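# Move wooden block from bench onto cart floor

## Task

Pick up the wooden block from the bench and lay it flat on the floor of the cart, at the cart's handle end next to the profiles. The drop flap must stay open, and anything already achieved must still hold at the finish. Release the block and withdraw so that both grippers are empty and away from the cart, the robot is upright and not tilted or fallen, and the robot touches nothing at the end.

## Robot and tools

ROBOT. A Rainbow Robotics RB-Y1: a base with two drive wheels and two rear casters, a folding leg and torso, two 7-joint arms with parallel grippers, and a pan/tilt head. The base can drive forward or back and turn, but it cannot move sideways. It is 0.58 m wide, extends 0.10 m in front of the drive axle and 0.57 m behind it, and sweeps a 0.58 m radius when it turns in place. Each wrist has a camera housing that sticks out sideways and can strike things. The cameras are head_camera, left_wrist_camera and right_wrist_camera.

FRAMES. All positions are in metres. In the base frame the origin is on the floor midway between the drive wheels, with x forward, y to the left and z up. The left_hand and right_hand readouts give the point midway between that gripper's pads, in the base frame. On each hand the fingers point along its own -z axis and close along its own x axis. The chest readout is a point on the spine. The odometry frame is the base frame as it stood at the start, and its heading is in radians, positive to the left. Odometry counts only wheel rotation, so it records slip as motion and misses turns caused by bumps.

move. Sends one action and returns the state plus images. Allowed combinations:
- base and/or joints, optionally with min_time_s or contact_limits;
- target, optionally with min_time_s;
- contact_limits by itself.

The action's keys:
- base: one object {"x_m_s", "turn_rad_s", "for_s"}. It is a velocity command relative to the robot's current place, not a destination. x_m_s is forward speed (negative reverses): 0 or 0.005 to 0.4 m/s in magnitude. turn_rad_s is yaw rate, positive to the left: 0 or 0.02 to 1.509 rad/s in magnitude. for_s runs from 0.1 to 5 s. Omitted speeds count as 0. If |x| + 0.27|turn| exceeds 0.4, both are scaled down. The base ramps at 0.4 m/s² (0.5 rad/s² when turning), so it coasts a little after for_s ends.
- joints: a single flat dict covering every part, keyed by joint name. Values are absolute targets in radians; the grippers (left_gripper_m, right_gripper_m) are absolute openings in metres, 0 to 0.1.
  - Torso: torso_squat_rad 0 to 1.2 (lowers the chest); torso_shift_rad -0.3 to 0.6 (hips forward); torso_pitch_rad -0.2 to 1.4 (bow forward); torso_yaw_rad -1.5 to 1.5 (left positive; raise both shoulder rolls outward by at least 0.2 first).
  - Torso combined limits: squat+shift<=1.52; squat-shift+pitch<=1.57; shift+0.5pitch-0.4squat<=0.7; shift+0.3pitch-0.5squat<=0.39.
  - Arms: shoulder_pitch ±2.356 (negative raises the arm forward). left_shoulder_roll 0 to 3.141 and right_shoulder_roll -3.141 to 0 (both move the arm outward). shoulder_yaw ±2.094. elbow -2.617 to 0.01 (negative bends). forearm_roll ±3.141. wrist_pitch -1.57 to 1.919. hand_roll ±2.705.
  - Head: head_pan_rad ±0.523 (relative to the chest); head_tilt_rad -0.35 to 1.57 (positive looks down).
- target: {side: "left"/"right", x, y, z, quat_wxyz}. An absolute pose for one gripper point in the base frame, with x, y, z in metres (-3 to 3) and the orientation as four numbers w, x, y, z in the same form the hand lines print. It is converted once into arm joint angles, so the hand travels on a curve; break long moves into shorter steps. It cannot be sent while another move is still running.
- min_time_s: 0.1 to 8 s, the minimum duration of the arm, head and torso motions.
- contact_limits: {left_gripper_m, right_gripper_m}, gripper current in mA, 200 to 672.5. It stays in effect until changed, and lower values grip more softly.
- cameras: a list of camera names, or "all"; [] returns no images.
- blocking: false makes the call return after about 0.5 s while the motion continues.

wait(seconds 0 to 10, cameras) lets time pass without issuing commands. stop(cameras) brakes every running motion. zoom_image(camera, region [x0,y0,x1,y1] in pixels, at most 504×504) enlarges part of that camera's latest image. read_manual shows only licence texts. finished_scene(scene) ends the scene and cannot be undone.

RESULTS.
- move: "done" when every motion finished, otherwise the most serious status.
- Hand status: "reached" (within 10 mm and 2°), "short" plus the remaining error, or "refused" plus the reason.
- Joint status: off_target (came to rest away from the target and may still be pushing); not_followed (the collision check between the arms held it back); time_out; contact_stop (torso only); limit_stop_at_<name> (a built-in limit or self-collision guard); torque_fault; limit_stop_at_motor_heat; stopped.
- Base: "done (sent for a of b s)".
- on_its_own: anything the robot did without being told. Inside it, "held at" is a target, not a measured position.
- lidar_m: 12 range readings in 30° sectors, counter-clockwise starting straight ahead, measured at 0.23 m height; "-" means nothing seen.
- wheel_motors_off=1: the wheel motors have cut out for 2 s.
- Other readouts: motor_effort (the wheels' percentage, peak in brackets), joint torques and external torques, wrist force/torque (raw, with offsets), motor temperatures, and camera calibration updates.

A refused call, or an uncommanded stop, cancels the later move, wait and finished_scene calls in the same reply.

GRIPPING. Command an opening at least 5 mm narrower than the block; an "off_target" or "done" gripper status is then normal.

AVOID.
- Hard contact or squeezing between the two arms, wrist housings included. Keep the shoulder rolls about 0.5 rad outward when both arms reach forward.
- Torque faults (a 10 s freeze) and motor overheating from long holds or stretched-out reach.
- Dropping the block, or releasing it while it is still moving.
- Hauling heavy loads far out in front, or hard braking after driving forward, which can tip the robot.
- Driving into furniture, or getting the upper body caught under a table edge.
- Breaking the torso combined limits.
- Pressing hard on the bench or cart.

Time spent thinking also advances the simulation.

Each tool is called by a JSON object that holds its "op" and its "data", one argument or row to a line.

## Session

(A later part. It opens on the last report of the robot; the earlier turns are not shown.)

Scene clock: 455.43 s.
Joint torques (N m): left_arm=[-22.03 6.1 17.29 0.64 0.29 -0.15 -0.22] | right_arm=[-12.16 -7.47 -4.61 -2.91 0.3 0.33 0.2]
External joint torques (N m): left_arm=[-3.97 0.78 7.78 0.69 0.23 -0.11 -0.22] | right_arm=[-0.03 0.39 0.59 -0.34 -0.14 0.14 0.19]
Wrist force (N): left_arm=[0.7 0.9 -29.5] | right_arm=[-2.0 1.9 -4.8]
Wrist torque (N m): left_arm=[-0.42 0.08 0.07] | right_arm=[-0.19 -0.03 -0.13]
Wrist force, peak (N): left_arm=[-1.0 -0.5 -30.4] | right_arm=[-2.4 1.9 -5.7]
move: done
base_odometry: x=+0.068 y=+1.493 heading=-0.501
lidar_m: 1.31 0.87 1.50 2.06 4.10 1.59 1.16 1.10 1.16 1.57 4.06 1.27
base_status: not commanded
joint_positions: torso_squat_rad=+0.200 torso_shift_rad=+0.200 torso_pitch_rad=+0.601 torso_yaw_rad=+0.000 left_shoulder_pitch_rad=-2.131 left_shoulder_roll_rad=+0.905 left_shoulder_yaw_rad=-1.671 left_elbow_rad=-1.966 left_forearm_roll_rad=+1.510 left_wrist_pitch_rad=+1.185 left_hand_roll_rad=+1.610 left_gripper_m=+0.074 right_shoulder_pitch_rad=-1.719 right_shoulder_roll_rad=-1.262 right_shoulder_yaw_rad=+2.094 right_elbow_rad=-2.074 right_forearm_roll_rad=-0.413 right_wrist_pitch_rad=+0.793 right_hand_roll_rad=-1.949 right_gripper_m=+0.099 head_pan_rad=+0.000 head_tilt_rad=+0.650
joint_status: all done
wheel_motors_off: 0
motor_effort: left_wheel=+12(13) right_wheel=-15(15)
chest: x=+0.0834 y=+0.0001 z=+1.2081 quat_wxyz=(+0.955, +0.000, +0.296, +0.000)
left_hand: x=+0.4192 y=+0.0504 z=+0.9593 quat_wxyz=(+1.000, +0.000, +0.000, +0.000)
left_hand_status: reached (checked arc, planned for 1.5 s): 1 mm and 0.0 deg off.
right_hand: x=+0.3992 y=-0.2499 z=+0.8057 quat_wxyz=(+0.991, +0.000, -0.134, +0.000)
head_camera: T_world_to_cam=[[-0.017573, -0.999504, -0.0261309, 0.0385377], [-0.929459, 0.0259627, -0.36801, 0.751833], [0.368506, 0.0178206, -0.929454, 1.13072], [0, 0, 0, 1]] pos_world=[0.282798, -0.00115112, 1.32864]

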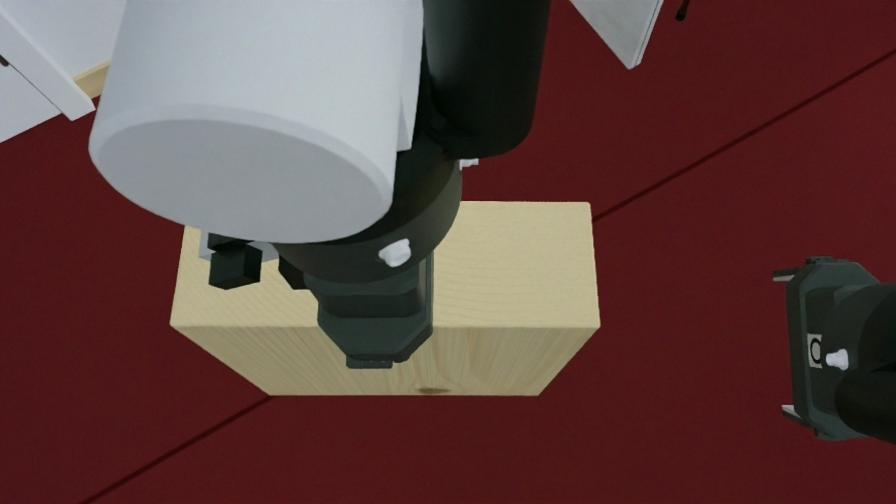

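{"op": "move", "data": {
  "base": {"turn_rad_s": -0.8, "for_s": 1.45},
  "cameras": []
}}

{"op": "move", "data": {
  "base": {"x_m_s": 0.4, "for_s": 4.8},
  "cameras": []
}}

{"op": "move", "data": {
  "base": {"turn_rad_s": 0.8, "for_s": 1.9},
  "joints": {"head_tilt_rad":0.3},
  "cameras": ["head_camera"]
}}

Scene clock: 460.80 s.
Joint torques (N m): left_arm=[-22.44 5.8 16.72 0.2 0.24 -0.05 -0.31] | right_arm=[-12.11 -7.48 -4.94 -2.82 0.31 0.33 0.06]
External joint torques (N m): left_arm=[-4.39 0.47 7.22 0.25 0.18 -0.01 -0.31] | right_arm=[0.02 0.39 0.26 -0.25 -0.14 0.14 0.04]
Wrist force (N): left_arm=[0.8 1.0 -29.1] | right_arm=[-1.7 1.7 -5.2]
Wrist torque (N m): left_arm=[-0.39 0.11 0.09] | right_arm=[-0.17 0.00 -0.09]
Wrist force, peak (N): left_arm=[0.4 1.7 -30.5] | right_arm=[-1.9 2.0 -6.1]
move: done
base_odometry: x=+0.068 y=+1.493 heading=-1.576
lidar_m: 3.63 1.28 1.26 0.88 1.49 1.97 4.09 1.66 1.17 1.11 1.11 1.49
base_status: done (sent for 1.47 of 1.47 s)
joint_positions: torso_squat_rad=+0.200 torso_shift_rad=+0.200 torso_pitch_rad=+0.601 torso_yaw_rad=+0.000 left_shoulder_pitch_rad=-2.131 left_shoulder_roll_rad=+0.906 left_shoulder_yaw_rad=-1.671 left_elbow_rad=-1.966 left_forearm_roll_rad=+1.510 left_wrist_pitch_rad=+1.185 left_hand_roll_rad=+1.610 left_gripper_m=+0.074 right_shoulder_pitch_rad=-1.719 right_shoulder_roll_rad=-1.262 right_shoulder_yaw_rad=+2.094 right_elbow_rad=-2.074 right_forearm_roll_rad=-0.413 right_wrist_pitch_rad=+0.793 right_hand_roll_rad=-1.949 right_gripper_m=+0.099 head_pan_rad=+0.000 head_tilt_rad=+0.650
joint_status: not commanded
wheel_motors_off: 0
motor_effort: left_wheel=+17(37) right_wheel=-7(37)
chest: x=+0.0834 y=+0.0001 z=+1.2081 quat_wxyz=(+0.955, +0.000, +0.296, +0.000)
left_hand: x=+0.4193 y=+0.0504 z=+0.9593 quat_wxyz=(+1.000, +0.000, +0.000, +0.000)
right_hand: x=+0.3992 y=-0.2499 z=+0.8057 quat_wxyz=(+0.991, +0.000, -0.134, +0.000)

Scene clock: 466.97 s.
Joint torques (N m): left_arm=[-22.73 5.66 16.27 -0.14 0.2 -0.11 -0.22] | right_arm=[-12.61 -7.48 -4.72 -2.85 0.32 0.26 0.12]
External joint torques (N m): left_arm=[-4.67 0.33 6.77 -0.09 0.14 -0.07 -0.22] | right_arm=[-0.48 0.39 0.48 -0.28 -0.12 0.07 0.1]
Wrist force (N): left_arm=[1.1 0.5 -29.1] | right_arm=[-1.8 1.7 -5.4]
Wrist torque (N m): left_arm=[-0.28 0.18 0.11] | right_arm=[-0.17 -0.02 -0.11]
Wrist force, peak (N): left_arm=[3.0 0.6 -30.5] | right_arm=[-1.9 1.6 -6.1]
move: done
base_odometry: x=+0.058 y=-0.427 heading=-1.576
lidar_m: 3.31 2.36 0.80 0.77 0.80 1.34 4.84 1.52 1.07 1.00 1.03 1.35
base_status: done (sent for 4.8 of 4.8 s)
joint_positions: torso_squat_rad=+0.200 torso_shift_rad=+0.200 torso_pitch_rad=+0.601 torso_yaw_rad=+0.000 left_shoulder_pitch_rad=-2.131 left_shoulder_roll_rad=+0.906 left_shoulder_yaw_rad=-1.671 left_elbow_rad=-1.966 left_forearm_roll_rad=+1.510 left_wrist_pitch_rad=+1.185 left_hand_roll_rad=+1.610 left_gripper_m=+0.074 right_shoulder_pitch_rad=-1.719 right_shoulder_roll_rad=-1.262 right_shoulder_yaw_rad=+2.094 right_elbow_rad=-2.074 right_forearm_roll_rad=-0.413 right_wrist_pitch_rad=+0.793 right_hand_roll_rad=-1.949 right_gripper_m=+0.099 head_pan_rad=+0.000 head_tilt_rad=+0.650
joint_status: not commanded
wheel_motors_off: 0
motor_effort: left_wheel=+2(41) right_wheel=-3(26)
chest: x=+0.0835 y=+0.0001 z=+1.2081 quat_wxyz=(+0.955, +0.000, +0.296, +0.000)
left_hand: x=+0.4193 y=+0.0504 z=+0.9592 quat_wxyz=(+1.000, +0.000, +0.000, +0.000)
right_hand: x=+0.3992 y=-0.2499 z=+0.8057 quat_wxyz=(+0.991, +0.000, -0.134, +0.000)

Scene clock: 470.83 s.
Joint torques (N m): left_arm=[-22.8 5.84 16.53 -0.14 0.21 -0.19 -0.26] | right_arm=[-12.4 -7.46 -4.77 -2.77 0.29 0.34 0.19]
External joint torques (N m): left_arm=[-4.75 0.52 7.03 -0.09 0.15 -0.15 -0.26] | right_arm=[-0.27 0.41 0.43 -0.21 -0.16 0.15 0.18]
Wrist force (N): left_arm=[0.7 0.3 -29.3] | right_arm=[-1.6 1.6 -5.8]
Wrist torque (N m): left_arm=[-0.35 0.12 0.09] | right_arm=[-0.16 0.03 -0.08]
Wrist force, peak (N): left_arm=[0.7 -0.1 -30.3] | right_arm=[-1.9 1.9 -6.0]
move: done
base_odometry: x=+0.058 y=-0.427 heading=-0.056
lidar_m: 0.77 0.79 1.34 4.61 1.57 1.06 1.00 1.03 1.33 2.95 2.43 0.83
base_status: done (sent for 1.9 of 1.9 s)
joint_positions: torso_squat_rad=+0.200 torso_shift_rad=+0.200 torso_pitch_rad=+0.601 torso_yaw_rad=+0.000 left_shoulder_pitch_rad=-2.131 left_shoulder_roll_rad=+0.906 left_shoulder_yaw_rad=-1.671 left_elbow_rad=-1.966 left_forearm_roll_rad=+1.510 left_wrist_pitch_rad=+1.185 left_hand_roll_rad=+1.610 left_gripper_m=+0.074 right_shoulder_pitch_rad=-1.719 right_shoulder_roll_rad=-1.262 right_shoulder_yaw_rad=+2.094 right_elbow_rad=-2.074 right_forearm_roll_rad=-0.413 right_wrist_pitch_rad=+0.793 right_hand_roll_rad=-1.949 right_gripper_m=+0.099 head_pan_rad=+0.000 head_tilt_rad=+0.300
joint_status: all done
wheel_motors_off: 0
motor_effort: left_wheel=-5(35) right_wheel=+14(34)
chest: x=+0.0835 y=+0.0001 z=+1.2081 quat_wxyz=(+0.955, +0.000, +0.296, +0.000)
left_hand: x=+0.4194 y=+0.0504 z=+0.9593 quat_wxyz=(+1.000, +0.000, +0.000, +0.000)
right_hand: x=+0.3993 y=-0.2499 z=+0.8057 quat_wxyz=(+0.991, +0.000, -0.134, +0.000)
head_camera: T_world_to_cam=[[-0.00755361, -0.999504, -0.0305665, 0.0424217], [-0.747092, 0.0259588, -0.664213, 1.11574], [0.664677, 0.0178188, -0.746918, 0.818717], [0, 0, 0, 1]] pos_world=[0.289696, -0.00115113, 1.3539]

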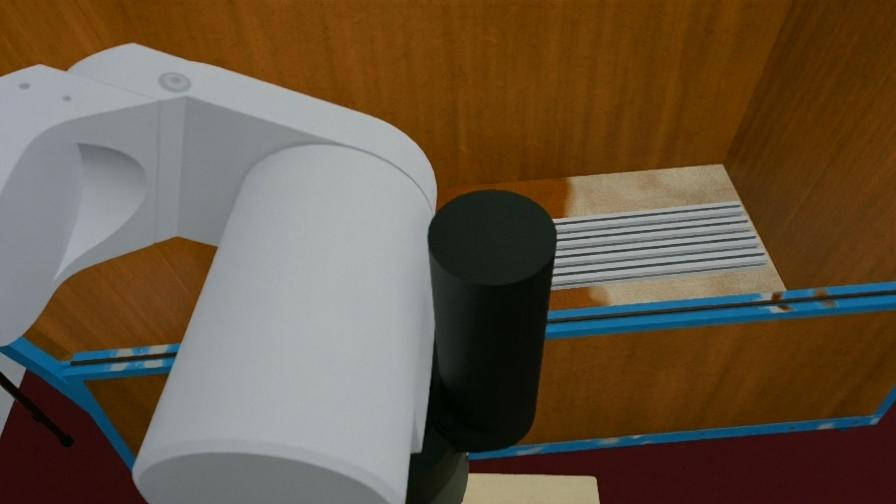

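{"op": "move", "data": {
  "base": {"turn_rad_s": 0.1, "for_s": 0.65},
  "joints": {"head_pan_rad":-0.35,"head_tilt_rad":0.35},
  "cameras": ["head_camera"]
}}

Scene clock: 476.53 s.
Joint torques (N m): left_arm=[-22.98 5.7 16.33 -0.15 0.19 -0.16 -0.36] | right_arm=[-12.26 -7.29 -4.84 -2.66 0.3 0.28 0.2]
External joint torques (N m): left_arm=[-4.93 0.38 6.82 -0.1 0.13 -0.12 -0.36] | right_arm=[-0.13 0.58 0.36 -0.09 -0.15 0.09 0.18]
Wrist force (N): left_arm=[0.9 0.7 -29.8] | right_arm=[-2.0 2.1 -5.6]
Wrist torque (N m): left_arm=[-0.41 0.15 0.11] | right_arm=[-0.22 -0.03 -0.10]
Wrist force, peak (N): left_arm=[0.7 1.7 -30.9] | right_arm=[-1.6 2.3 -5.9]
move: done
base_odometry: x=+0.058 y=-0.427 heading=+0.009
lidar_m: 0.77 0.80 1.33 4.32 1.46 1.04 0.99 1.05 1.40 3.58 2.27 0.81
base_status: done (sent for 0.67 of 0.67 s)
joint_positions: torso_squat_rad=+0.200 torso_shift_rad=+0.200 torso_pitch_rad=+0.601 torso_yaw_rad=+0.000 left_shoulder_pitch_rad=-2.131 left_shoulder_roll_rad=+0.906 left_shoulder_yaw_rad=-1.671 left_elbow_rad=-1.966 left_forearm_roll_rad=+1.510 left_wrist_pitch_rad=+1.185 left_hand_roll_rad=+1.610 left_gripper_m=+0.074 right_shoulder_pitch_rad=-1.719 right_shoulder_roll_rad=-1.262 right_shoulder_yaw_rad=+2.094 right_elbow_rad=-2.074 right_forearm_roll_rad=-0.413 right_wrist_pitch_rad=+0.793 right_hand_roll_rad=-1.949 right_gripper_m=+0.099 head_pan_rad=-0.350 head_tilt_rad=+0.350
joint_status: all done
wheel_motors_off: 0
motor_effort: left_wheel=-6(24) right_wheel=+18(33)
chest: x=+0.0835 y=+0.0001 z=+1.2081 quat_wxyz=(+0.955, +0.000, +0.296, +0.000)
left_hand: x=+0.4193 y=+0.0504 z=+0.9592 quat_wxyz=(+1.000, +0.000, +0.000, +0.000)
right_hand: x=+0.3992 y=-0.2499 z=+0.8057 quat_wxyz=(+0.991, +0.000, -0.134, +0.000)
head_camera: T_world_to_cam=[[-0.292261, -0.942183, 0.163935, -0.161154], [-0.757508, 0.123436, -0.64105, 1.08657], [0.583751, -0.311536, -0.749787, 0.840051], [0, 0, 0, 1]] pos_world=[0.285606, -0.024253, 1.35282]

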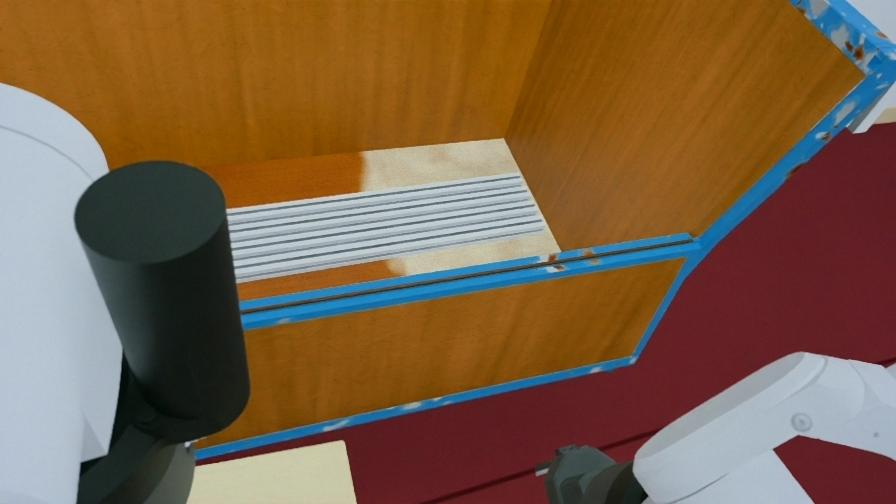

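{"op": "move", "data": {
  "target": {"side":"right","x":0.36,"y":-0.28,"z":0.95,"quat_wxyz":[1,0,0,0]},
  "cameras": []
}}

{"op": "move", "data": {
  "base": {"x_m_s": 0.15, "for_s": 2.65},
  "joints": {"head_pan_rad":-0.25,"head_tilt_rad":0.5},
  "cameras": ["head_camera","right_wrist_camera"]
}}

Scene clock: 481.17 s.
Joint torques (N m): left_arm=[-22.81 5.64 16.77 -0.29 0.07 -0.27 -0.17] | right_arm=[-10.01 -3.04 -7.66 -0.85 0.34 -0.06 -0.33]
External joint torques (N m): left_arm=[-4.75 0.31 7.27 -0.24 0.01 -0.23 -0.17] | right_arm=[-0.86 0.38 -0.79 0 0.17 -0.05 -0.33]
Wrist force (N): left_arm=[0.9 1.1 -29.5] | right_arm=[-0.2 1.8 -5.5]
Wrist torque (N m): left_arm=[-0.47 0.10 0.04] | right_arm=[-0.18 0.04 -0.10]
Wrist force, peak (N): left_arm=[0.9 1.3 -30.6] | right_arm=[-2.5 2.1 -6.4]
move: done
base_odometry: x=+0.058 y=-0.427 heading=+0.009
lidar_m: 0.76 0.80 1.33 4.30 1.44 1.03 0.99 1.05 1.40 3.58 2.28 0.81
base_status: not commanded
joint_positions: torso_squat_rad=+0.200 torso_shift_rad=+0.200 torso_pitch_rad=+0.601 torso_yaw_rad=+0.000 left_shoulder_pitch_rad=-2.131 left_shoulder_roll_rad=+0.906 left_shoulder_yaw_rad=-1.671 left_elbow_rad=-1.966 left_forearm_roll_rad=+1.510 left_wrist_pitch_rad=+1.185 left_hand_roll_rad=+1.610 left_gripper_m=+0.074 right_shoulder_pitch_rad=-2.142 right_shoulder_roll_rad=-1.743 right_shoulder_yaw_rad=+2.053 right_elbow_rad=-2.379 right_forearm_roll_rad=-1.321 right_wrist_pitch_rad=+0.970 right_hand_roll_rad=-1.190 right_gripper_m=+0.099 head_pan_rad=-0.350 head_tilt_rad=+0.350
joint_status: all done
wheel_motors_off: 0
motor_effort: left_wheel=-7(8) right_wheel=+18(18)
chest: x=+0.0834 y=+0.0001 z=+1.2081 quat_wxyz=(+0.955, +0.000, +0.296, +0.000)
left_hand: x=+0.4193 y=+0.0504 z=+0.9593 quat_wxyz=(+1.000, +0.000, +0.000, +0.000)
right_hand: x=+0.3598 y=-0.2799 z=+0.9500 quat_wxyz=(+1.000, +0.000, -0.001, +0.000)
right_hand_status: reached (checked arc, planned for 0.9 s): 0 mm and 0.1 deg off.

Scene clock: 484.67 s.
Joint torques (N m): left_arm=[-22.65 5.93 16.42 -0.17 0.18 -0.16 -0.24] | right_arm=[-9.8 -3 -7.41 -0.95 0.22 0 -0.3]
External joint torques (N m): left_arm=[-4.59 0.61 6.92 -0.12 0.12 -0.12 -0.24] | right_arm=[-0.65 0.43 -0.54 -0.09 0.04 0 -0.3]
Wrist force (N): left_arm=[1.1 0.8 -29.7] | right_arm=[-0.1 1.5 -5.4]
Wrist torque (N m): left_arm=[-0.30 0.13 0.11] | right_arm=[-0.13 0.07 -0.07]
Wrist force, peak (N): left_arm=[1.1 0.4 -30.3] | right_arm=[-0.5 2.3 -6.3]
move: done
base_odometry: x=+0.458 y=-0.423 heading=+0.009
lidar_m: 0.37 0.38 0.52 4.19 2.05 1.45 1.40 1.46 1.96 5.01 0.54 0.39
base_status: done (sent for 2.67 of 2.67 s)
joint_positions: torso_squat_rad=+0.200 torso_shift_rad=+0.200 torso_pitch_rad=+0.601 torso_yaw_rad=+0.000 left_shoulder_pitch_rad=-2.131 left_shoulder_roll_rad=+0.906 left_shoulder_yaw_rad=-1.671 left_elbow_rad=-1.966 left_forearm_roll_rad=+1.510 left_wrist_pitch_rad=+1.185 left_hand_roll_rad=+1.610 left_gripper_m=+0.074 right_shoulder_pitch_rad=-2.142 right_shoulder_roll_rad=-1.743 right_shoulder_yaw_rad=+2.053 right_elbow_rad=-2.379 right_forearm_roll_rad=-1.321 right_wrist_pitch_rad=+0.970 right_hand_roll_rad=-1.190 right_gripper_m=+0.099 head_pan_rad=-0.250 head_tilt_rad=+0.500
joint_status: all done
wheel_motors_off: 0
motor_effort: left_wheel=+0(25) right_wheel=+2(45)
chest: x=+0.0834 y=+0.0001 z=+1.2081 quat_wxyz=(+0.955, +0.000, +0.296, +0.000)
left_hand: x=+0.4193 y=+0.0504 z=+0.9593 quat_wxyz=(+1.000, +0.000, +0.000, +0.000)
right_hand: x=+0.3599 y=-0.2799 z=+0.9500 quat_wxyz=(+1.000, +0.000, -0.001, +0.000)
head_camera: T_world_to_cam=[[-0.217591, -0.969658, 0.111437, -0.105793], [-0.847767, 0.131181, -0.51389, 0.932884], [0.483679, -0.206291, -0.850587, 0.99872], [0, 0, 0, 1]] pos_world=[0.28479, -0.0189328, 1.34069]
right_wrist_camera: T_world_to_cam=[[-0.999217, -0.0286968, -0.0272466, 0.376132], [-0.0385498, 0.861359, 0.506532, -0.199171], [0.00893328, 0.507185, -0.861791, 1.02959], [0, 0, 0, 1]] pos_world=[0.358962, -0.33984, 0.998424]

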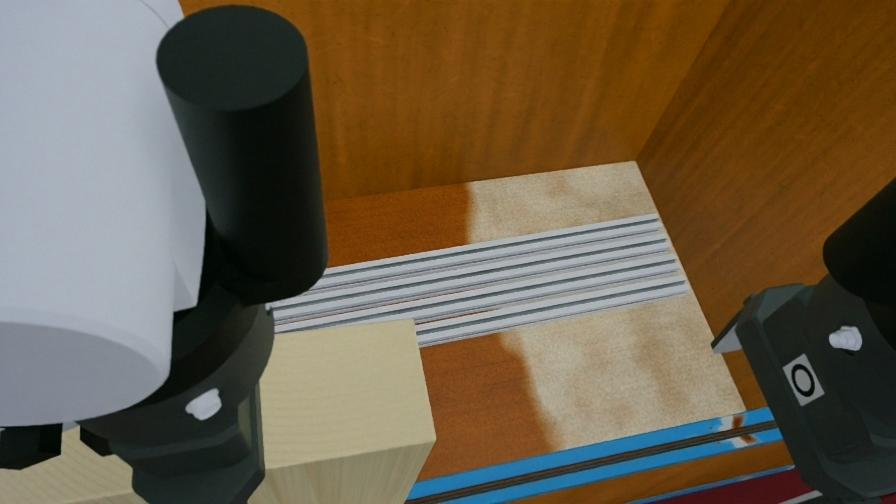

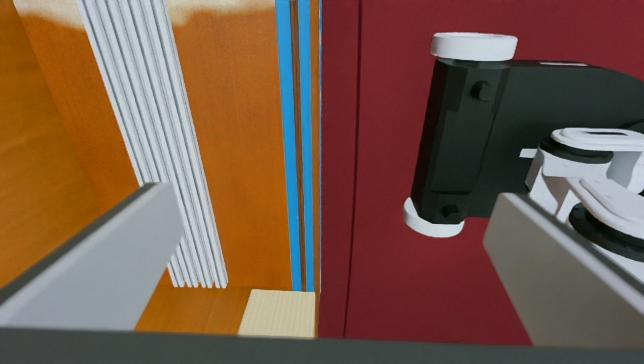

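{"op": "move", "data": {
  "target": {"side":"right","x":0.46,"y":-0.26,"z":0.95,"quat_wxyz":[1,0,0,0]},
  "cameras": []
}}

{"op": "move", "data": {
  "base": {"x_m_s": 0.1, "for_s": 1.05},
  "cameras": ["head_camera","right_wrist_camera"]
}}

Scene clock: 495.07 s.
Joint torques (N m): left_arm=[-22.88 5.86 16.33 -0.31 0.13 -0.02 -0.16] | right_arm=[-15.75 -4.26 -8.69 1.2 0.15 0.09 -0.09]
External joint torques (N m): left_arm=[-4.82 0.53 6.82 -0.26 0.07 0.02 -0.17] | right_arm=[-1.25 0.35 -0.48 0.18 -0.04 0.11 -0.09]
Wrist force (N): left_arm=[0.6 0.6 -29.5] | right_arm=[-0.3 1.8 -6.1]
Wrist torque (N m): left_arm=[-0.43 0.11 0.09] | right_arm=[-0.17 0.07 -0.07]
Wrist force, peak (N): left_arm=[0.6 0.8 -30.5] | right_arm=[-1.3 1.7 -6.4]
move: done
base_odometry: x=+0.458 y=-0.423 heading=+0.009
lidar_m: 0.37 0.39 0.53 4.18 2.03 1.46 1.39 1.47 1.96 5.00 0.55 0.39
base_status: not commanded
joint_positions: torso_squat_rad=+0.200 torso_shift_rad=+0.200 torso_pitch_rad=+0.601 torso_yaw_rad=+0.000 left_shoulder_pitch_rad=-2.131 left_shoulder_roll_rad=+0.906 left_shoulder_yaw_rad=-1.671 left_elbow_rad=-1.966 left_forearm_roll_rad=+1.510 left_wrist_pitch_rad=+1.185 left_hand_roll_rad=+1.610 left_gripper_m=+0.074 right_shoulder_pitch_rad=-2.172 right_shoulder_roll_rad=-1.477 right_shoulder_yaw_rad=+1.977 right_elbow_rad=-1.974 right_forearm_roll_rad=-1.594 right_wrist_pitch_rad=+0.965 right_hand_roll_rad=-0.987 right_gripper_m=+0.099 head_pan_rad=-0.250 head_tilt_rad=+0.500
joint_status: all done
wheel_motors_off: 0
motor_effort: left_wheel=-1(2) right_wheel=+3(5)
chest: x=+0.0834 y=+0.0001 z=+1.2081 quat_wxyz=(+0.955, +0.000, +0.296, +0.000)
left_hand: x=+0.4193 y=+0.0504 z=+0.9593 quat_wxyz=(+1.000, +0.000, +0.000, +0.000)
right_hand: x=+0.4598 y=-0.2597 z=+0.9502 quat_wxyz=(+1.000, +0.000, -0.002, +0.000)
right_hand_status: reached (checked arc, planned for 0.7 s): 0 mm and 0.2 deg off.

Scene clock: 496.67 s.
Joint torques (N m): left_arm=[-22.51 5.94 16.55 -0.28 0.27 -0.09 -0.3] | right_arm=[-15.66 -4.21 -8.48 1.09 0.11 0.11 -0.23]
External joint torques (N m): left_arm=[-4.45 0.61 7.04 -0.23 0.21 -0.05 -0.3] | right_arm=[-1.16 0.4 -0.28 0.06 -0.08 0.12 -0.23]
Wrist force (N): left_arm=[1.2 1.0 -29.0] | right_arm=[-0.5 1.7 -5.7]
Wrist torque (N m): left_arm=[-0.34 0.16 0.08] | right_arm=[-0.16 0.02 -0.07]
Wrist force, peak (N): left_arm=[1.8 1.2 -30.3] | right_arm=[-0.5 2.2 -6.1]
move: done
base_odometry: x=+0.564 y=-0.422 heading=+0.009
lidar_m: 0.26 0.27 0.36 1.76 2.19 1.57 1.49 1.57 2.12 4.56 0.40 0.27
base_status: done (sent for 1.07 of 1.07 s)
joint_positions: torso_squat_rad=+0.200 torso_shift_rad=+0.200 torso_pitch_rad=+0.601 torso_yaw_rad=+0.000 left_shoulder_pitch_rad=-2.131 left_shoulder_roll_rad=+0.906 left_shoulder_yaw_rad=-1.671 left_elbow_rad=-1.966 left_forearm_roll_rad=+1.510 left_wrist_pitch_rad=+1.185 left_hand_roll_rad=+1.610 left_gripper_m=+0.074 right_shoulder_pitch_rad=-2.172 right_shoulder_roll_rad=-1.477 right_shoulder_yaw_rad=+1.977 right_elbow_rad=-1.974 right_forearm_roll_rad=-1.594 right_wrist_pitch_rad=+0.965 right_hand_roll_rad=-0.987 right_gripper_m=+0.099 head_pan_rad=-0.250 head_tilt_rad=+0.500
joint_status: not commanded
wheel_motors_off: 0
motor_effort: left_wheel=-3(23) right_wheel=-2(22)
chest: x=+0.0835 y=+0.0001 z=+1.2080 quat_wxyz=(+0.955, +0.000, +0.296, +0.000)
left_hand: x=+0.4194 y=+0.0504 z=+0.9592 quat_wxyz=(+1.000, +0.000, +0.000, +0.000)
right_hand: x=+0.4599 y=-0.2597 z=+0.9501 quat_wxyz=(+1.000, +0.000, -0.002, +0.000)
head_camera: T_world_to_cam=[[-0.217569, -0.969657, 0.111487, -0.105736], [-0.847883, 0.131183, -0.513697, 0.93268], [0.483485, -0.206292, -0.850697, 0.99881], [0, 0, 0, 1]] pos_world=[0.28489, -0.0188328, 1.34059]
right_wrist_camera: T_world_to_cam=[[-0.999148, -0.0281667, -0.0301689, 0.479604], [-0.0395738, 0.861388, 0.506403, -0.212158], [0.0117235, 0.507165, -0.861769, 1.01722], [0, 0, 0, 1]] pos_world=[0.458874, -0.319639, 0.998514]

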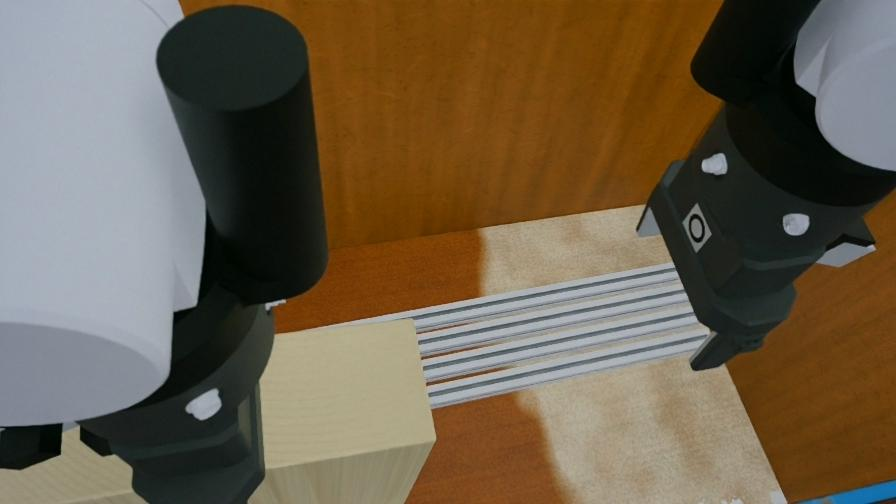

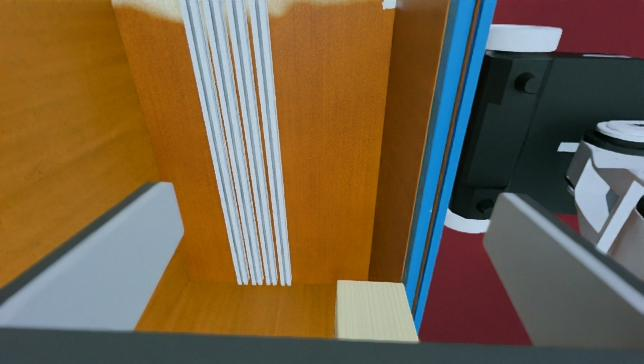

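{"op": "move", "data": {
  "joints": {"torso_squat_rad":0.6,"torso_shift_rad":0.35,"torso_pitch_rad":0.7},
  "min_time_s": 3,
  "cameras": ["right_wrist_camera"]
}}

{"op": "move", "data": {
  "target": {"side":"left","x":0.445,"y":0.05,"z":0.68,"quat_wxyz":[1,0,0,0]},
  "min_time_s": 1.5,
  "cameras": ["head_camera","right_wrist_camera"]
}}

Scene clock: 521.13 s.
Joint torques (N m): left_arm=[-22.5 5.19 16.38 -1.4 0.79 -0.08 -0.24] | right_arm=[-14.71 -5.21 -8.27 0.55 0.13 0.2 -0.09]
External joint torques (N m): left_arm=[-4.84 0.33 7.04 -0.39 0.55 -0.03 -0.25] | right_arm=[-0.8 0.1 -0.53 0.25 0.08 0.11 -0.09]
Wrist force (N): left_arm=[3.5 0.9 -28.7] | right_arm=[0.8 1.9 -5.7]
Wrist torque (N m): left_arm=[-0.41 -0.09 0.06] | right_arm=[-0.19 0.18 -0.05]
Wrist force, peak (N): left_arm=[0.6 0.3 -30.9] | right_arm=[-0.1 1.8 -6.3]
move: done
base_odometry: x=+0.564 y=-0.422 heading=+0.009
lidar_m: 0.26 0.28 0.38 1.74 2.20 1.58 1.50 1.58 2.11 4.56 0.38 0.28
base_status: not commanded
joint_positions: torso_squat_rad=+0.600 torso_shift_rad=+0.350 torso_pitch_rad=+0.701 torso_yaw_rad=+0.000 left_shoulder_pitch_rad=-2.131 left_shoulder_roll_rad=+0.906 left_shoulder_yaw_rad=-1.671 left_elbow_rad=-1.966 left_forearm_roll_rad=+1.509 left_wrist_pitch_rad=+1.185 left_hand_roll_rad=+1.610 left_gripper_m=+0.074 right_shoulder_pitch_rad=-2.172 right_shoulder_roll_rad=-1.477 right_shoulder_yaw_rad=+1.977 right_elbow_rad=-1.974 right_forearm_roll_rad=-1.594 right_wrist_pitch_rad=+0.965 right_hand_roll_rad=-0.987 right_gripper_m=+0.099 head_pan_rad=-0.250 head_tilt_rad=+0.500
joint_status: all done
wheel_motors_off: 0
motor_effort: left_wheel=-3(3) right_wheel=+1(4)
chest: x=+0.1698 y=+0.0001 z=+1.0597 quat_wxyz=(+0.939, +0.000, +0.343, +0.000)
left_hand: x=+0.4793 y=+0.0504 z=+0.7786 quat_wxyz=(+0.999, +0.000, +0.050, +0.000)
right_hand: x=+0.5186 y=-0.2597 z=+0.7655 quat_wxyz=(+0.999, +0.000, +0.048, +0.000)
right_wrist_camera: T_world_to_cam=[[-0.997183, -0.0281933, 0.0695116, 0.455304], [0.011047, 0.861379, 0.507842, -0.143665], [-0.0741936, 0.507179, -0.858641, 0.899732], [0, 0, 0, 1]] pos_world=[0.522363, -0.319739, 0.813857]

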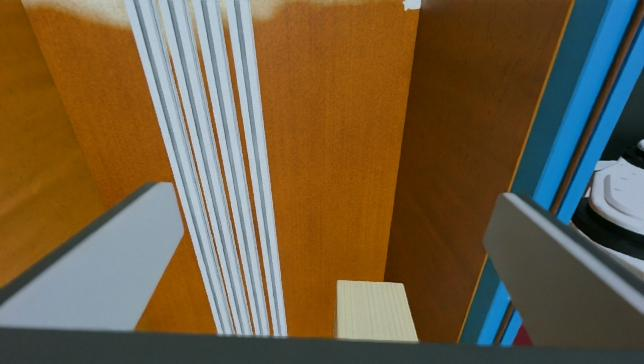

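Scene clock: 522.97 s.
Joint torques (N m): left_arm=[-19.83 3.01 13.25 -4.16 -0.17 -0.24 0.19] | right_arm=[-14.67 -5.27 -8.05 0.37 0.16 0.22 -0.28]
External joint torques (N m): left_arm=[-3.78 -0.96 5.23 -1.13 -0.24 -0.2 0.19] | right_arm=[-0.75 0.04 -0.31 0.07 0.11 0.13 -0.27]
Wrist force (N): left_arm=[1.3 1.0 -28.7] | right_arm=[0.8 2.2 -5.8]
Wrist torque (N m): left_arm=[-0.41 0.16 0.10] | right_arm=[-0.23 0.17 -0.08]
Wrist force, peak (N): left_arm=[0.5 1.1 -30.6] | right_arm=[0.6 1.5 -6.2]
move: done
base_odometry: x=+0.564 y=-0.422 heading=+0.009
lidar_m: 0.25 0.28 0.37 1.75 2.20 1.56 1.49 1.57 2.11 4.57 0.39 0.28
base_status: not commanded
joint_positions: torso_squat_rad=+0.600 torso_shift_rad=+0.350 torso_pitch_rad=+0.701 torso_yaw_rad=+0.000 left_shoulder_pitch_rad=-1.948 left_shoulder_roll_rad=+0.756 left_shoulder_yaw_rad=-1.837 left_elbow_rad=-1.948 left_forearm_roll_rad=+1.087 left_wrist_pitch_rad=+1.071 left_hand_roll_rad=+1.879 left_gripper_m=+0.074 right_shoulder_pitch_rad=-2.172 right_shoulder_roll_rad=-1.477 right_shoulder_yaw_rad=+1.977 right_elbow_rad=-1.974 right_forearm_roll_rad=-1.594 right_wrist_pitch_rad=+0.965 right_hand_roll_rad=-0.987 right_gripper_m=+0.099 head_pan_rad=-0.250 head_tilt_rad=+0.500
joint_status: all done
wheel_motors_off: 0
motor_effort: left_wheel=-3(4) right_wheel=+3(5)
chest: x=+0.1698 y=+0.0001 z=+1.0597 quat_wxyz=(+0.939, +0.000, +0.343, +0.000)
left_hand: x=+0.4444 y=+0.0507 z=+0.6799 quat_wxyz=(+1.000, +0.001, +0.001, +0.000)
left_hand_status: reached (checked arc, planned for 1.5 s): 1 mm and 0.1 deg off.
right_hand: x=+0.5186 y=-0.2597 z=+0.7655 quat_wxyz=(+0.999, +0.000, +0.048, +0.000)
head_camera: T_world_to_cam=[[-0.205394, -0.969656, 0.132589, -0.0949383], [-0.894813, 0.13119, -0.42673, 0.845452], [0.396387, -0.20629, -0.894607, 0.892142], [0, 0, 0, 1]] pos_world=[0.383388, -0.0189328, 1.17148]
right_wrist_camera: T_world_to_cam=[[-0.997183, -0.0281933, 0.0695116, 0.455304], [0.011047, 0.861379, 0.507842, -0.143665], [-0.0741936, 0.507179, -0.858641, 0.899732], [0, 0, 0, 1]] pos_world=[0.522363, -0.319739, 0.813857]

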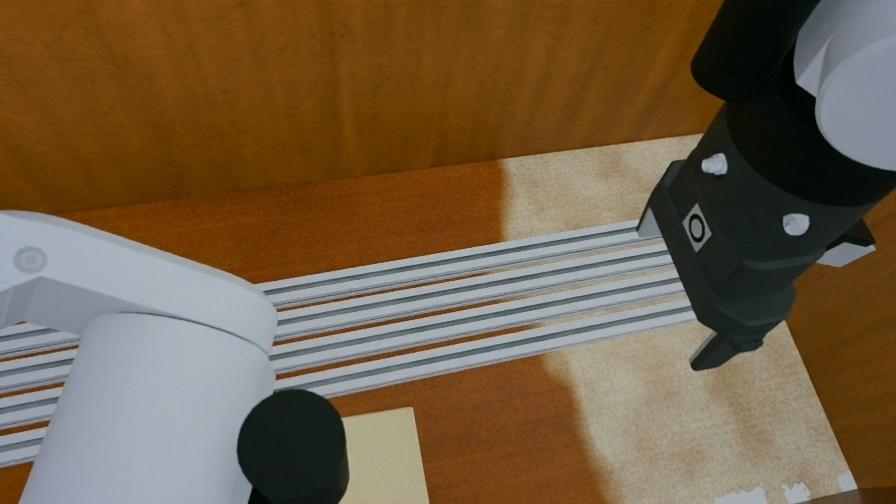

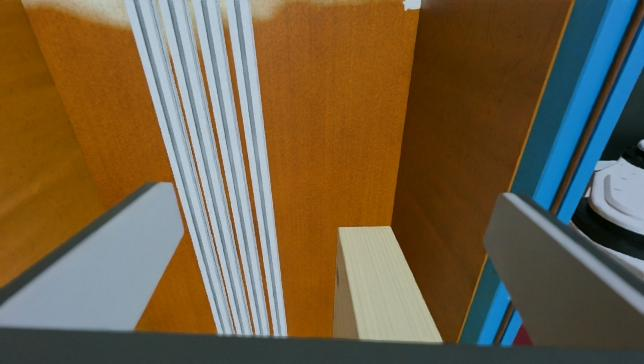

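{"op": "move", "data": {
  "target": {"side":"left","x":0.456,"y":0.04,"z":0.58,"quat_wxyz":[1,0,0,0]},
  "min_time_s": 1.5,
  "cameras": []
}}

{"op": "move", "data": {
  "target": {"side":"left","x":0.458,"y":0.02,"z":0.58,"quat_wxyz":[0.9239,0,0,-0.3827]},
  "min_time_s": 1.5,
  "cameras": ["right_wrist_camera"]
}}

{"op": "move", "data": {
  "target": {"side":"left","x":0.458,"y":0.0,"z":0.58,"quat_wxyz":[0.7071,0,0,-0.7071]},
  "min_time_s": 1.5,
  "cameras": ["head_camera","left_wrist_camera","right_wrist_camera"]
}}

Scene clock: 527.07 s.
Joint torques (N m): left_arm=[-20.6 1.74 11.56 -3.98 -0.13 -0.17 -0.19] | right_arm=[-14.47 -5.25 -7.91 0.43 0.12 0.22 -0.17]
External joint torques (N m): left_arm=[-4.48 -1.1 4.55 -1.17 -0.18 -0.13 -0.19] | right_arm=[-0.55 0.05 -0.17 0.13 0.07 0.13 -0.16]
Wrist force (N): left_arm=[0.7 0.7 -29.2] | right_arm=[0.4 1.8 -5.4]
Wrist torque (N m): left_arm=[-0.36 0.14 0.07] | right_arm=[-0.18 0.13 -0.04]
Wrist force, peak (N): left_arm=[2.3 0.4 -30.4] | right_arm=[0.3 1.6 -6.4]
move: done
base_odometry: x=+0.564 y=-0.422 heading=+0.009
lidar_m: 0.26 0.27 0.38 1.75 2.20 1.58 1.49 1.57 2.10 4.58 0.40 0.28
base_status: not commanded
joint_positions: torso_squat_rad=+0.600 torso_shift_rad=+0.350 torso_pitch_rad=+0.701 torso_yaw_rad=+0.000 left_shoulder_pitch_rad=-1.756 left_shoulder_roll_rad=+0.558 left_shoulder_yaw_rad=-1.890 left_elbow_rad=-1.519 left_forearm_roll_rad=+1.029 left_wrist_pitch_rad=+0.901 left_hand_roll_rad=+1.739 left_gripper_m=+0.074 right_shoulder_pitch_rad=-2.172 right_shoulder_roll_rad=-1.477 right_shoulder_yaw_rad=+1.977 right_elbow_rad=-1.974 right_forearm_roll_rad=-1.594 right_wrist_pitch_rad=+0.965 right_hand_roll_rad=-0.987 right_gripper_m=+0.099 head_pan_rad=-0.250 head_tilt_rad=+0.500
joint_status: all done
wheel_motors_off: 0
motor_effort: left_wheel=-3(3) right_wheel=+3(5)
chest: x=+0.1698 y=+0.0001 z=+1.0597 quat_wxyz=(+0.939, +0.000, +0.343, +0.000)
left_hand: x=+0.4554 y=+0.0406 z=+0.5795 quat_wxyz=(+1.000, +0.001, +0.000, +0.000)
left_hand_status: reached (checked arc, planned for 1.5 s): 1 mm and 0.1 deg off.
right_hand: x=+0.5186 y=-0.2597 z=+0.7655 quat_wxyz=(+0.999, +0.000, +0.048, +0.000)

Scene clock: 528.90 s.
Joint torques (N m): left_arm=[-21.51 1.44 11.33 -2.21 0.16 -0.24 -0.19] | right_arm=[-14.85 -5.61 -8.02 0.52 0.02 0.13 -0.17]
External joint torques (N m): left_arm=[-4.67 -1.27 4.53 -0.4 0.15 -0.18 -0.19] | right_arm=[-0.94 -0.31 -0.27 0.22 -0.03 0.04 -0.17]
Wrist force (N): left_arm=[1.4 1.2 -29.7] | right_arm=[0.7 1.5 -5.9]
Wrist torque (N m): left_arm=[-0.30 0.25 0.08] | right_arm=[-0.14 0.12 -0.07]
Wrist force, peak (N): left_arm=[0.5 1.7 -30.2] | right_arm=[0.4 1.8 -6.3]
move: done
base_odometry: x=+0.564 y=-0.422 heading=+0.009
lidar_m: 0.26 0.27 0.39 1.76 2.19 1.58 1.50 1.57 2.10 4.57 0.40 0.27
base_status: not commanded
joint_positions: torso_squat_rad=+0.600 torso_shift_rad=+0.350 torso_pitch_rad=+0.701 torso_yaw_rad=+0.000 left_shoulder_pitch_rad=-1.873 left_shoulder_roll_rad=+0.455 left_shoulder_yaw_rad=-2.030 left_elbow_rad=-1.468 left_forearm_roll_rad=+1.125 left_wrist_pitch_rad=+0.799 left_hand_roll_rad=+1.034 left_gripper_m=+0.074 right_shoulder_pitch_rad=-2.172 right_shoulder_roll_rad=-1.477 right_shoulder_yaw_rad=+1.977 right_elbow_rad=-1.974 right_forearm_roll_rad=-1.594 right_wrist_pitch_rad=+0.965 right_hand_roll_rad=-0.987 right_gripper_m=+0.099 head_pan_rad=-0.250 head_tilt_rad=+0.500
joint_status: all done
wheel_motors_off: 0
motor_effort: left_wheel=-3(4) right_wheel=+3(4)
chest: x=+0.1698 y=+0.0001 z=+1.0597 quat_wxyz=(+0.939, +0.000, +0.343, +0.000)
left_hand: x=+0.4574 y=+0.0200 z=+0.5798 quat_wxyz=(+0.924, -0.001, -0.005, -0.381)
left_hand_status: reached (checked arc, planned for 1.5 s): 1 mm and 0.6 deg off.
right_hand: x=+0.5186 y=-0.2597 z=+0.7655 quat_wxyz=(+0.999, +0.000, +0.048, +0.000)
right_wrist_camera: T_world_to_cam=[[-0.997183, -0.0281933, 0.0695116, 0.455304], [0.011047, 0.861379, 0.507842, -0.143665], [-0.0741936, 0.507179, -0.858641, 0.899732], [0, 0, 0, 1]] pos_world=[0.522363, -0.319739, 0.813857]

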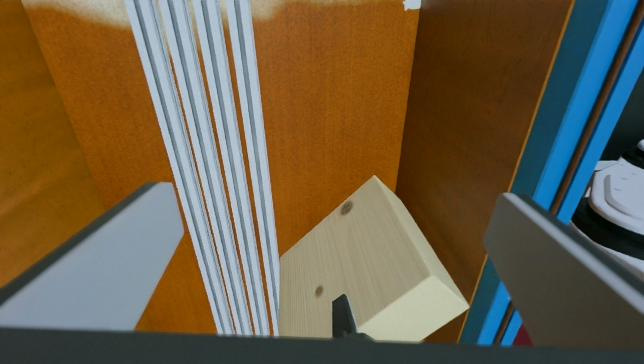

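Scene clock: 530.73 s.
Joint torques (N m): left_arm=[-22.19 1.53 11.2 -1.33 0.08 -0.42 -0.07] | right_arm=[-15.11 -5.11 -8.19 0.39 0.04 0.23 -0.19]
External joint torques (N m): left_arm=[-5.02 -0.97 4.51 -0.16 0.08 -0.31 -0.07] | right_arm=[-1.2 0.2 -0.45 0.09 -0.01 0.13 -0.18]
Wrist force (N): left_arm=[0.4 0.5 -29.4] | right_arm=[0.5 2.0 -5.2]
Wrist torque (N m): left_arm=[-0.34 0.19 0.10] | right_arm=[-0.17 0.14 -0.08]
Wrist force, peak (N): left_arm=[-0.1 0.5 -30.2] | right_arm=[0.6 1.6 -6.2]
move: done
base_odometry: x=+0.564 y=-0.422 heading=+0.009
lidar_m: 0.26 0.27 0.38 1.75 2.21 1.58 1.49 1.57 2.09 4.58 0.41 0.29
base_status: not commanded
joint_positions: torso_squat_rad=+0.600 torso_shift_rad=+0.350 torso_pitch_rad=+0.701 torso_yaw_rad=+0.000 left_shoulder_pitch_rad=-1.927 left_shoulder_roll_rad=+0.369 left_shoulder_yaw_rad=-2.091 left_elbow_rad=-1.411 left_forearm_roll_rad=+1.203 left_wrist_pitch_rad=+0.752 left_hand_roll_rad=+0.269 left_gripper_m=+0.074 right_shoulder_pitch_rad=-2.172 right_shoulder_roll_rad=-1.477 right_shoulder_yaw_rad=+1.977 right_elbow_rad=-1.974 right_forearm_roll_rad=-1.594 right_wrist_pitch_rad=+0.965 right_hand_roll_rad=-0.987 right_gripper_m=+0.099 head_pan_rad=-0.250 head_tilt_rad=+0.500
joint_status: all done
wheel_motors_off: 0
motor_effort: left_wheel=-3(4) right_wheel=+1(5)
chest: x=+0.1698 y=+0.0001 z=+1.0597 quat_wxyz=(+0.939, +0.000, +0.343, +0.000)
left_hand: x=+0.4572 y=-0.0002 z=+0.5799 quat_wxyz=(+0.708, +0.001, -0.007, -0.706)
left_hand_status: reached (checked arc, planned for 1.5 s): 1 mm and 0.8 deg off.
right_hand: x=+0.5186 y=-0.2597 z=+0.7655 quat_wxyz=(+0.999, +0.000, +0.048, +0.000)
head_camera: T_world_to_cam=[[-0.205394, -0.969656, 0.132589, -0.0949383], [-0.894813, 0.13119, -0.42673, 0.845452], [0.396387, -0.20629, -0.894607, 0.892142], [0, 0, 0, 1]] pos_world=[0.383388, -0.0189328, 1.17148]
left_wrist_camera: T_world_to_cam=[[0.03045, -0.999536, 0.00044821, -0.0149205], [-0.892545, -0.0269888, 0.45015, 0.176088], [-0.449929, -0.0141071, -0.892953, 0.795995], [0, 0, 0, 1]] pos_world=[0.515762, 0.00106801, 0.631526]
right_wrist_camera: T_world_to_cam=[[-0.997183, -0.0281933, 0.0695116, 0.455304], [0.011047, 0.861379, 0.507842, -0.143665], [-0.0741936, 0.507179, -0.858641, 0.899732], [0, 0, 0, 1]] pos_world=[0.522363, -0.319739, 0.813857]

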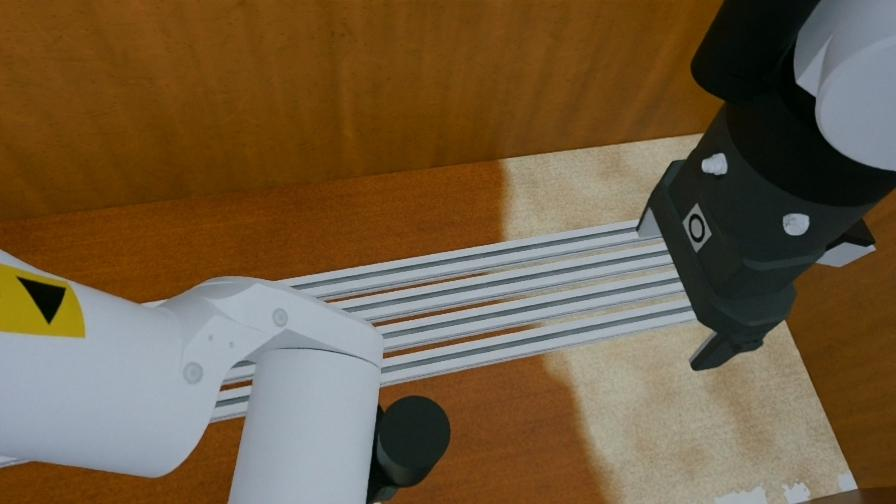

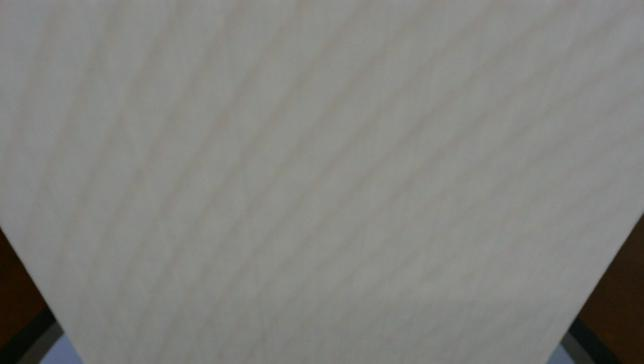

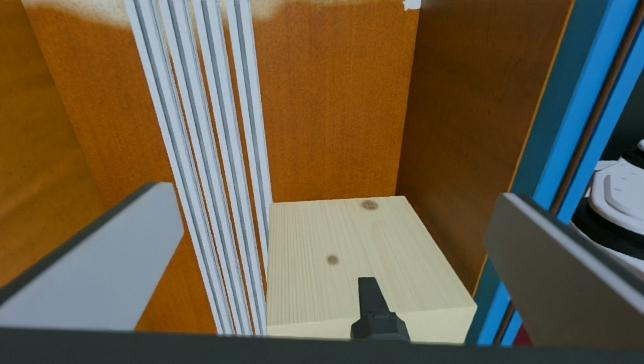

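{"op": "move", "data": {
  "joints": {"torso_squat_rad":0.72,"torso_shift_rad":0.41,"torso_pitch_rad":0.74},
  "min_time_s": 2,
  "cameras": []
}}

{"op": "move", "data": {
  "target": {"side":"left","x":0.447,"y":-0.03,"z":0.47,"quat_wxyz":[0.7071,0,0,-0.7071]},
  "min_time_s": 1.2,
  "cameras": ["head_camera","right_wrist_camera"]
}}

Scene clock: 535.67 s.
Joint torques (N m): left_arm=[-21.27 0.87 10.87 -2.03 0.07 -0.56 -0.08] | right_arm=[-14.51 -5.03 -7.75 0.13 -0.04 0.24 -0.27]
External joint torques (N m): left_arm=[-4.62 -1.1 4.23 -0.45 0.02 -0.43 -0.08] | right_arm=[-0.87 0.54 -0.21 0.12 -0.04 0.11 -0.26]
Wrist force (N): left_arm=[0.3 2.5 -29.7] | right_arm=[0.0 1.7 -5.7]
Wrist torque (N m): left_arm=[-0.32 0.14 0.09] | right_arm=[-0.16 0.05 -0.07]
Wrist force, peak (N): left_arm=[0.5 2.1 -30.3] | right_arm=[0.6 1.6 -6.4]
move: done
base_odometry: x=+0.564 y=-0.422 heading=+0.009
lidar_m: 0.26 0.27 0.38 1.75 2.20 1.58 1.50 1.57 2.11 4.56 0.40 0.28
base_status: not commanded
joint_positions: torso_squat_rad=+0.720 torso_shift_rad=+0.410 torso_pitch_rad=+0.741 torso_yaw_rad=+0.000 left_shoulder_pitch_rad=-1.927 left_shoulder_roll_rad=+0.369 left_shoulder_yaw_rad=-2.091 left_elbow_rad=-1.411 left_forearm_roll_rad=+1.203 left_wrist_pitch_rad=+0.752 left_hand_roll_rad=+0.269 left_gripper_m=+0.074 right_shoulder_pitch_rad=-2.172 right_shoulder_roll_rad=-1.477 right_shoulder_yaw_rad=+1.977 right_elbow_rad=-1.974 right_forearm_roll_rad=-1.594 right_wrist_pitch_rad=+0.965 right_hand_roll_rad=-0.987 right_gripper_m=+0.099 head_pan_rad=-0.250 head_tilt_rad=+0.500
joint_status: all done
wheel_motors_off: 0
motor_effort: left_wheel=-3(4) right_wheel=+4(5)
chest: x=+0.1907 y=+0.0001 z=+0.9915 quat_wxyz=(+0.932, +0.000, +0.362, +0.000)
left_hand: x=+0.4588 y=-0.0002 z=+0.5006 quat_wxyz=(+0.708, -0.014, +0.007, -0.706)
right_hand: x=+0.5275 y=-0.2598 z=+0.6836 quat_wxyz=(+0.998, +0.000, +0.068, +0.000)

Scene clock: 537.20 s.
Joint torques (N m): left_arm=[12.51 -7 -5.11 -9.7 4.36 -0.78 -0.43] | right_arm=[-14.76 -5.49 -7.89 0.27 -0.03 0.22 -0.19]
External joint torques (N m): left_arm=[28.54 -7.17 -11.25 -8.47 4.36 -0.68 -0.43] | right_arm=[-1.09 0.06 -0.34 0.24 -0.03 0.09 -0.18]
Wrist force (N): left_arm=[11.0 29.5 47.9] | right_arm=[0.5 1.9 -5.5]
Wrist torque (N m): left_arm=[-0.41 1.05 0.44] | right_arm=[-0.20 0.12 -0.06]
Wrist force, peak (N): left_arm=[-24.8 -7.1 57.2] | right_arm=[0.9 1.5 -6.3]
move: done
base_odometry: x=+0.564 y=-0.422 heading=+0.009
lidar_m: 0.26 0.27 0.38 1.75 2.20 1.58 1.50 1.56 2.09 4.56 0.37 0.28
base_status: not commanded
joint_positions: torso_squat_rad=+0.720 torso_shift_rad=+0.409 torso_pitch_rad=+0.738 torso_yaw_rad=+0.000 left_shoulder_pitch_rad=-1.839 left_shoulder_roll_rad=+0.212 left_shoulder_yaw_rad=-2.087 left_elbow_rad=-1.190 left_forearm_roll_rad=+1.194 left_wrist_pitch_rad=+0.761 left_hand_roll_rad=+0.246 left_gripper_m=+0.074 right_shoulder_pitch_rad=-2.172 right_shoulder_roll_rad=-1.477 right_shoulder_yaw_rad=+1.977 right_elbow_rad=-1.974 right_forearm_roll_rad=-1.594 right_wrist_pitch_rad=+0.965 right_hand_roll_rad=-0.987 right_gripper_m=+0.099 head_pan_rad=-0.250 head_tilt_rad=+0.500
joint_status: all done
wheel_motors_off: 0
motor_effort: left_wheel=-10(14) right_wheel=-2(6)
chest: x=+0.1895 y=+0.0001 z=+0.9922 quat_wxyz=(+0.933, +0.000, +0.361, +0.000)
left_hand: x=+0.4523 y=-0.0317 z=+0.4736 quat_wxyz=(+0.708, +0.003, -0.005, -0.706)
left_hand_status: reached (checked arc, planned for 1.2 s): 7 mm and 0.7 deg off.
right_hand: x=+0.5271 y=-0.2598 z=+0.6853 quat_wxyz=(+0.998, +0.000, +0.066, +0.000)
head_camera: T_world_to_cam=[[-0.200445, -0.969625, 0.140178, -0.0904079], [-0.910018, 0.131273, -0.393235, 0.803891], [0.362889, -0.206387, -0.908689, 0.844333], [0, 0, 0, 1]] pos_world=[0.407035, -0.0189323, 1.09603]
right_wrist_camera: T_world_to_cam=[[-0.993915, -0.0281067, 0.106507, 0.442378], [0.0299781, 0.861385, 0.507067, -0.112432], [-0.105996, 0.507174, -0.855301, 0.845902], [0, 0, 0, 1]] pos_world=[0.532719, -0.319738, 0.733395]

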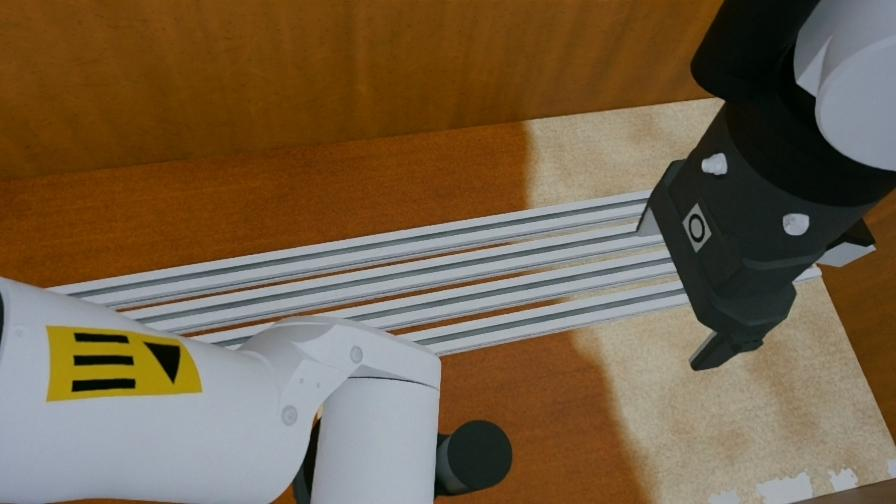

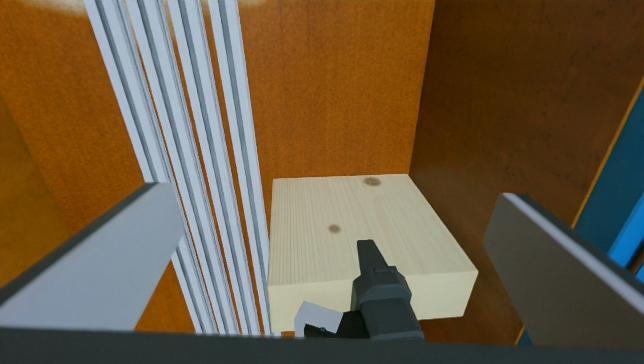

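{"op": "move", "data": {
  "target": {"side":"left","x":0.453,"y":-0.03,"z":0.481,"quat_wxyz":[0.7071,0,0,-0.7071]},
  "min_time_s": 0.8,
  "cameras": ["right_wrist_camera","left_wrist_camera"]
}}

Scene clock: 539.80 s.
Joint torques (N m): left_arm=[-20.03 -1.01 12.28 -3.55 0.59 -0.05 -0.42] | right_arm=[-14.56 -5.74 -7.89 0.07 0.03 0.27 -0.16]
External joint torques (N m): left_arm=[-3.87 -1.42 5.97 -2.25 0.58 0.04 -0.42] | right_arm=[-0.91 -0.17 -0.35 0.06 0.04 0.13 -0.15]
Wrist force (N): left_arm=[1.6 2.8 -29.1] | right_arm=[0.5 2.3 -5.8]
Wrist torque (N m): left_arm=[-0.15 0.22 0.13] | right_arm=[-0.26 0.13 -0.07]
Wrist force, peak (N): left_arm=[11.2 30.3 49.2] | right_arm=[0.5 1.8 -6.2]
move: done
base_odometry: x=+0.564 y=-0.422 heading=+0.009
lidar_m: 0.26 0.26 0.38 1.75 2.20 1.56 1.51 1.57 2.11 4.58 0.40 0.28
base_status: not commanded
joint_positions: torso_squat_rad=+0.720 torso_shift_rad=+0.410 torso_pitch_rad=+0.740 torso_yaw_rad=+0.000 left_shoulder_pitch_rad=-1.858 left_shoulder_roll_rad=+0.230 left_shoulder_yaw_rad=-2.080 left_elbow_rad=-1.222 left_forearm_roll_rad=+1.213 left_wrist_pitch_rad=+0.772 left_hand_roll_rad=+0.236 left_gripper_m=+0.074 right_shoulder_pitch_rad=-2.172 right_shoulder_roll_rad=-1.477 right_shoulder_yaw_rad=+1.977 right_elbow_rad=-1.974 right_forearm_roll_rad=-1.594 right_wrist_pitch_rad=+0.965 right_hand_roll_rad=-0.987 right_gripper_m=+0.099 head_pan_rad=-0.250 head_tilt_rad=+0.500
joint_status: all done
wheel_motors_off: 0
motor_effort: left_wheel=-8(11) right_wheel=+2(4)
chest: x=+0.1906 y=+0.0001 z=+0.9915 quat_wxyz=(+0.932, +0.000, +0.362, +0.000)
left_hand: x=+0.4526 y=-0.0294 z=+0.4788 quat_wxyz=(+0.707, +0.000, +0.001, -0.707)
left_hand_status: reached (checked arc, planned for 0.8 s): 2 mm and 0.2 deg off.
right_hand: x=+0.5274 y=-0.2598 z=+0.6838 quat_wxyz=(+0.998, +0.000, +0.068, +0.000)
pictures: left_wrist_camera, right_wrist_camera
left_wrist_camera: T_world_to_cam=[[0.0269132, -0.999586, -0.0101811, -0.0372912], [-0.886742, -0.0285743, 0.46138, 0.208642], [-0.46148, -0.0033892, -0.887144, 0.706079], [0, 0, 0, 1]] pos_world=[0.511857, -0.0289209, 0.529751]
right_wrist_camera: T_world_to_cam=[[-0.993642, -0.0281754, 0.109001, 0.440933], [0.0311886, 0.861398, 0.506972, -0.11226], [-0.108178, 0.507149, -0.855043, 0.845635], [0, 0, 0, 1]] pos_world=[0.533109, -0.319739, 0.731904]

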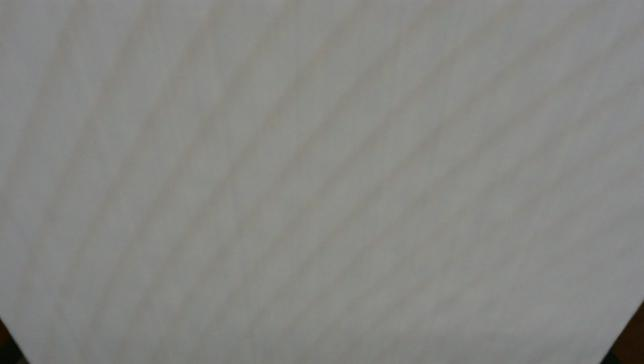

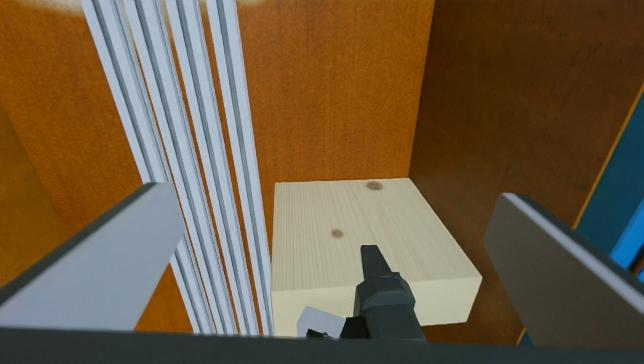

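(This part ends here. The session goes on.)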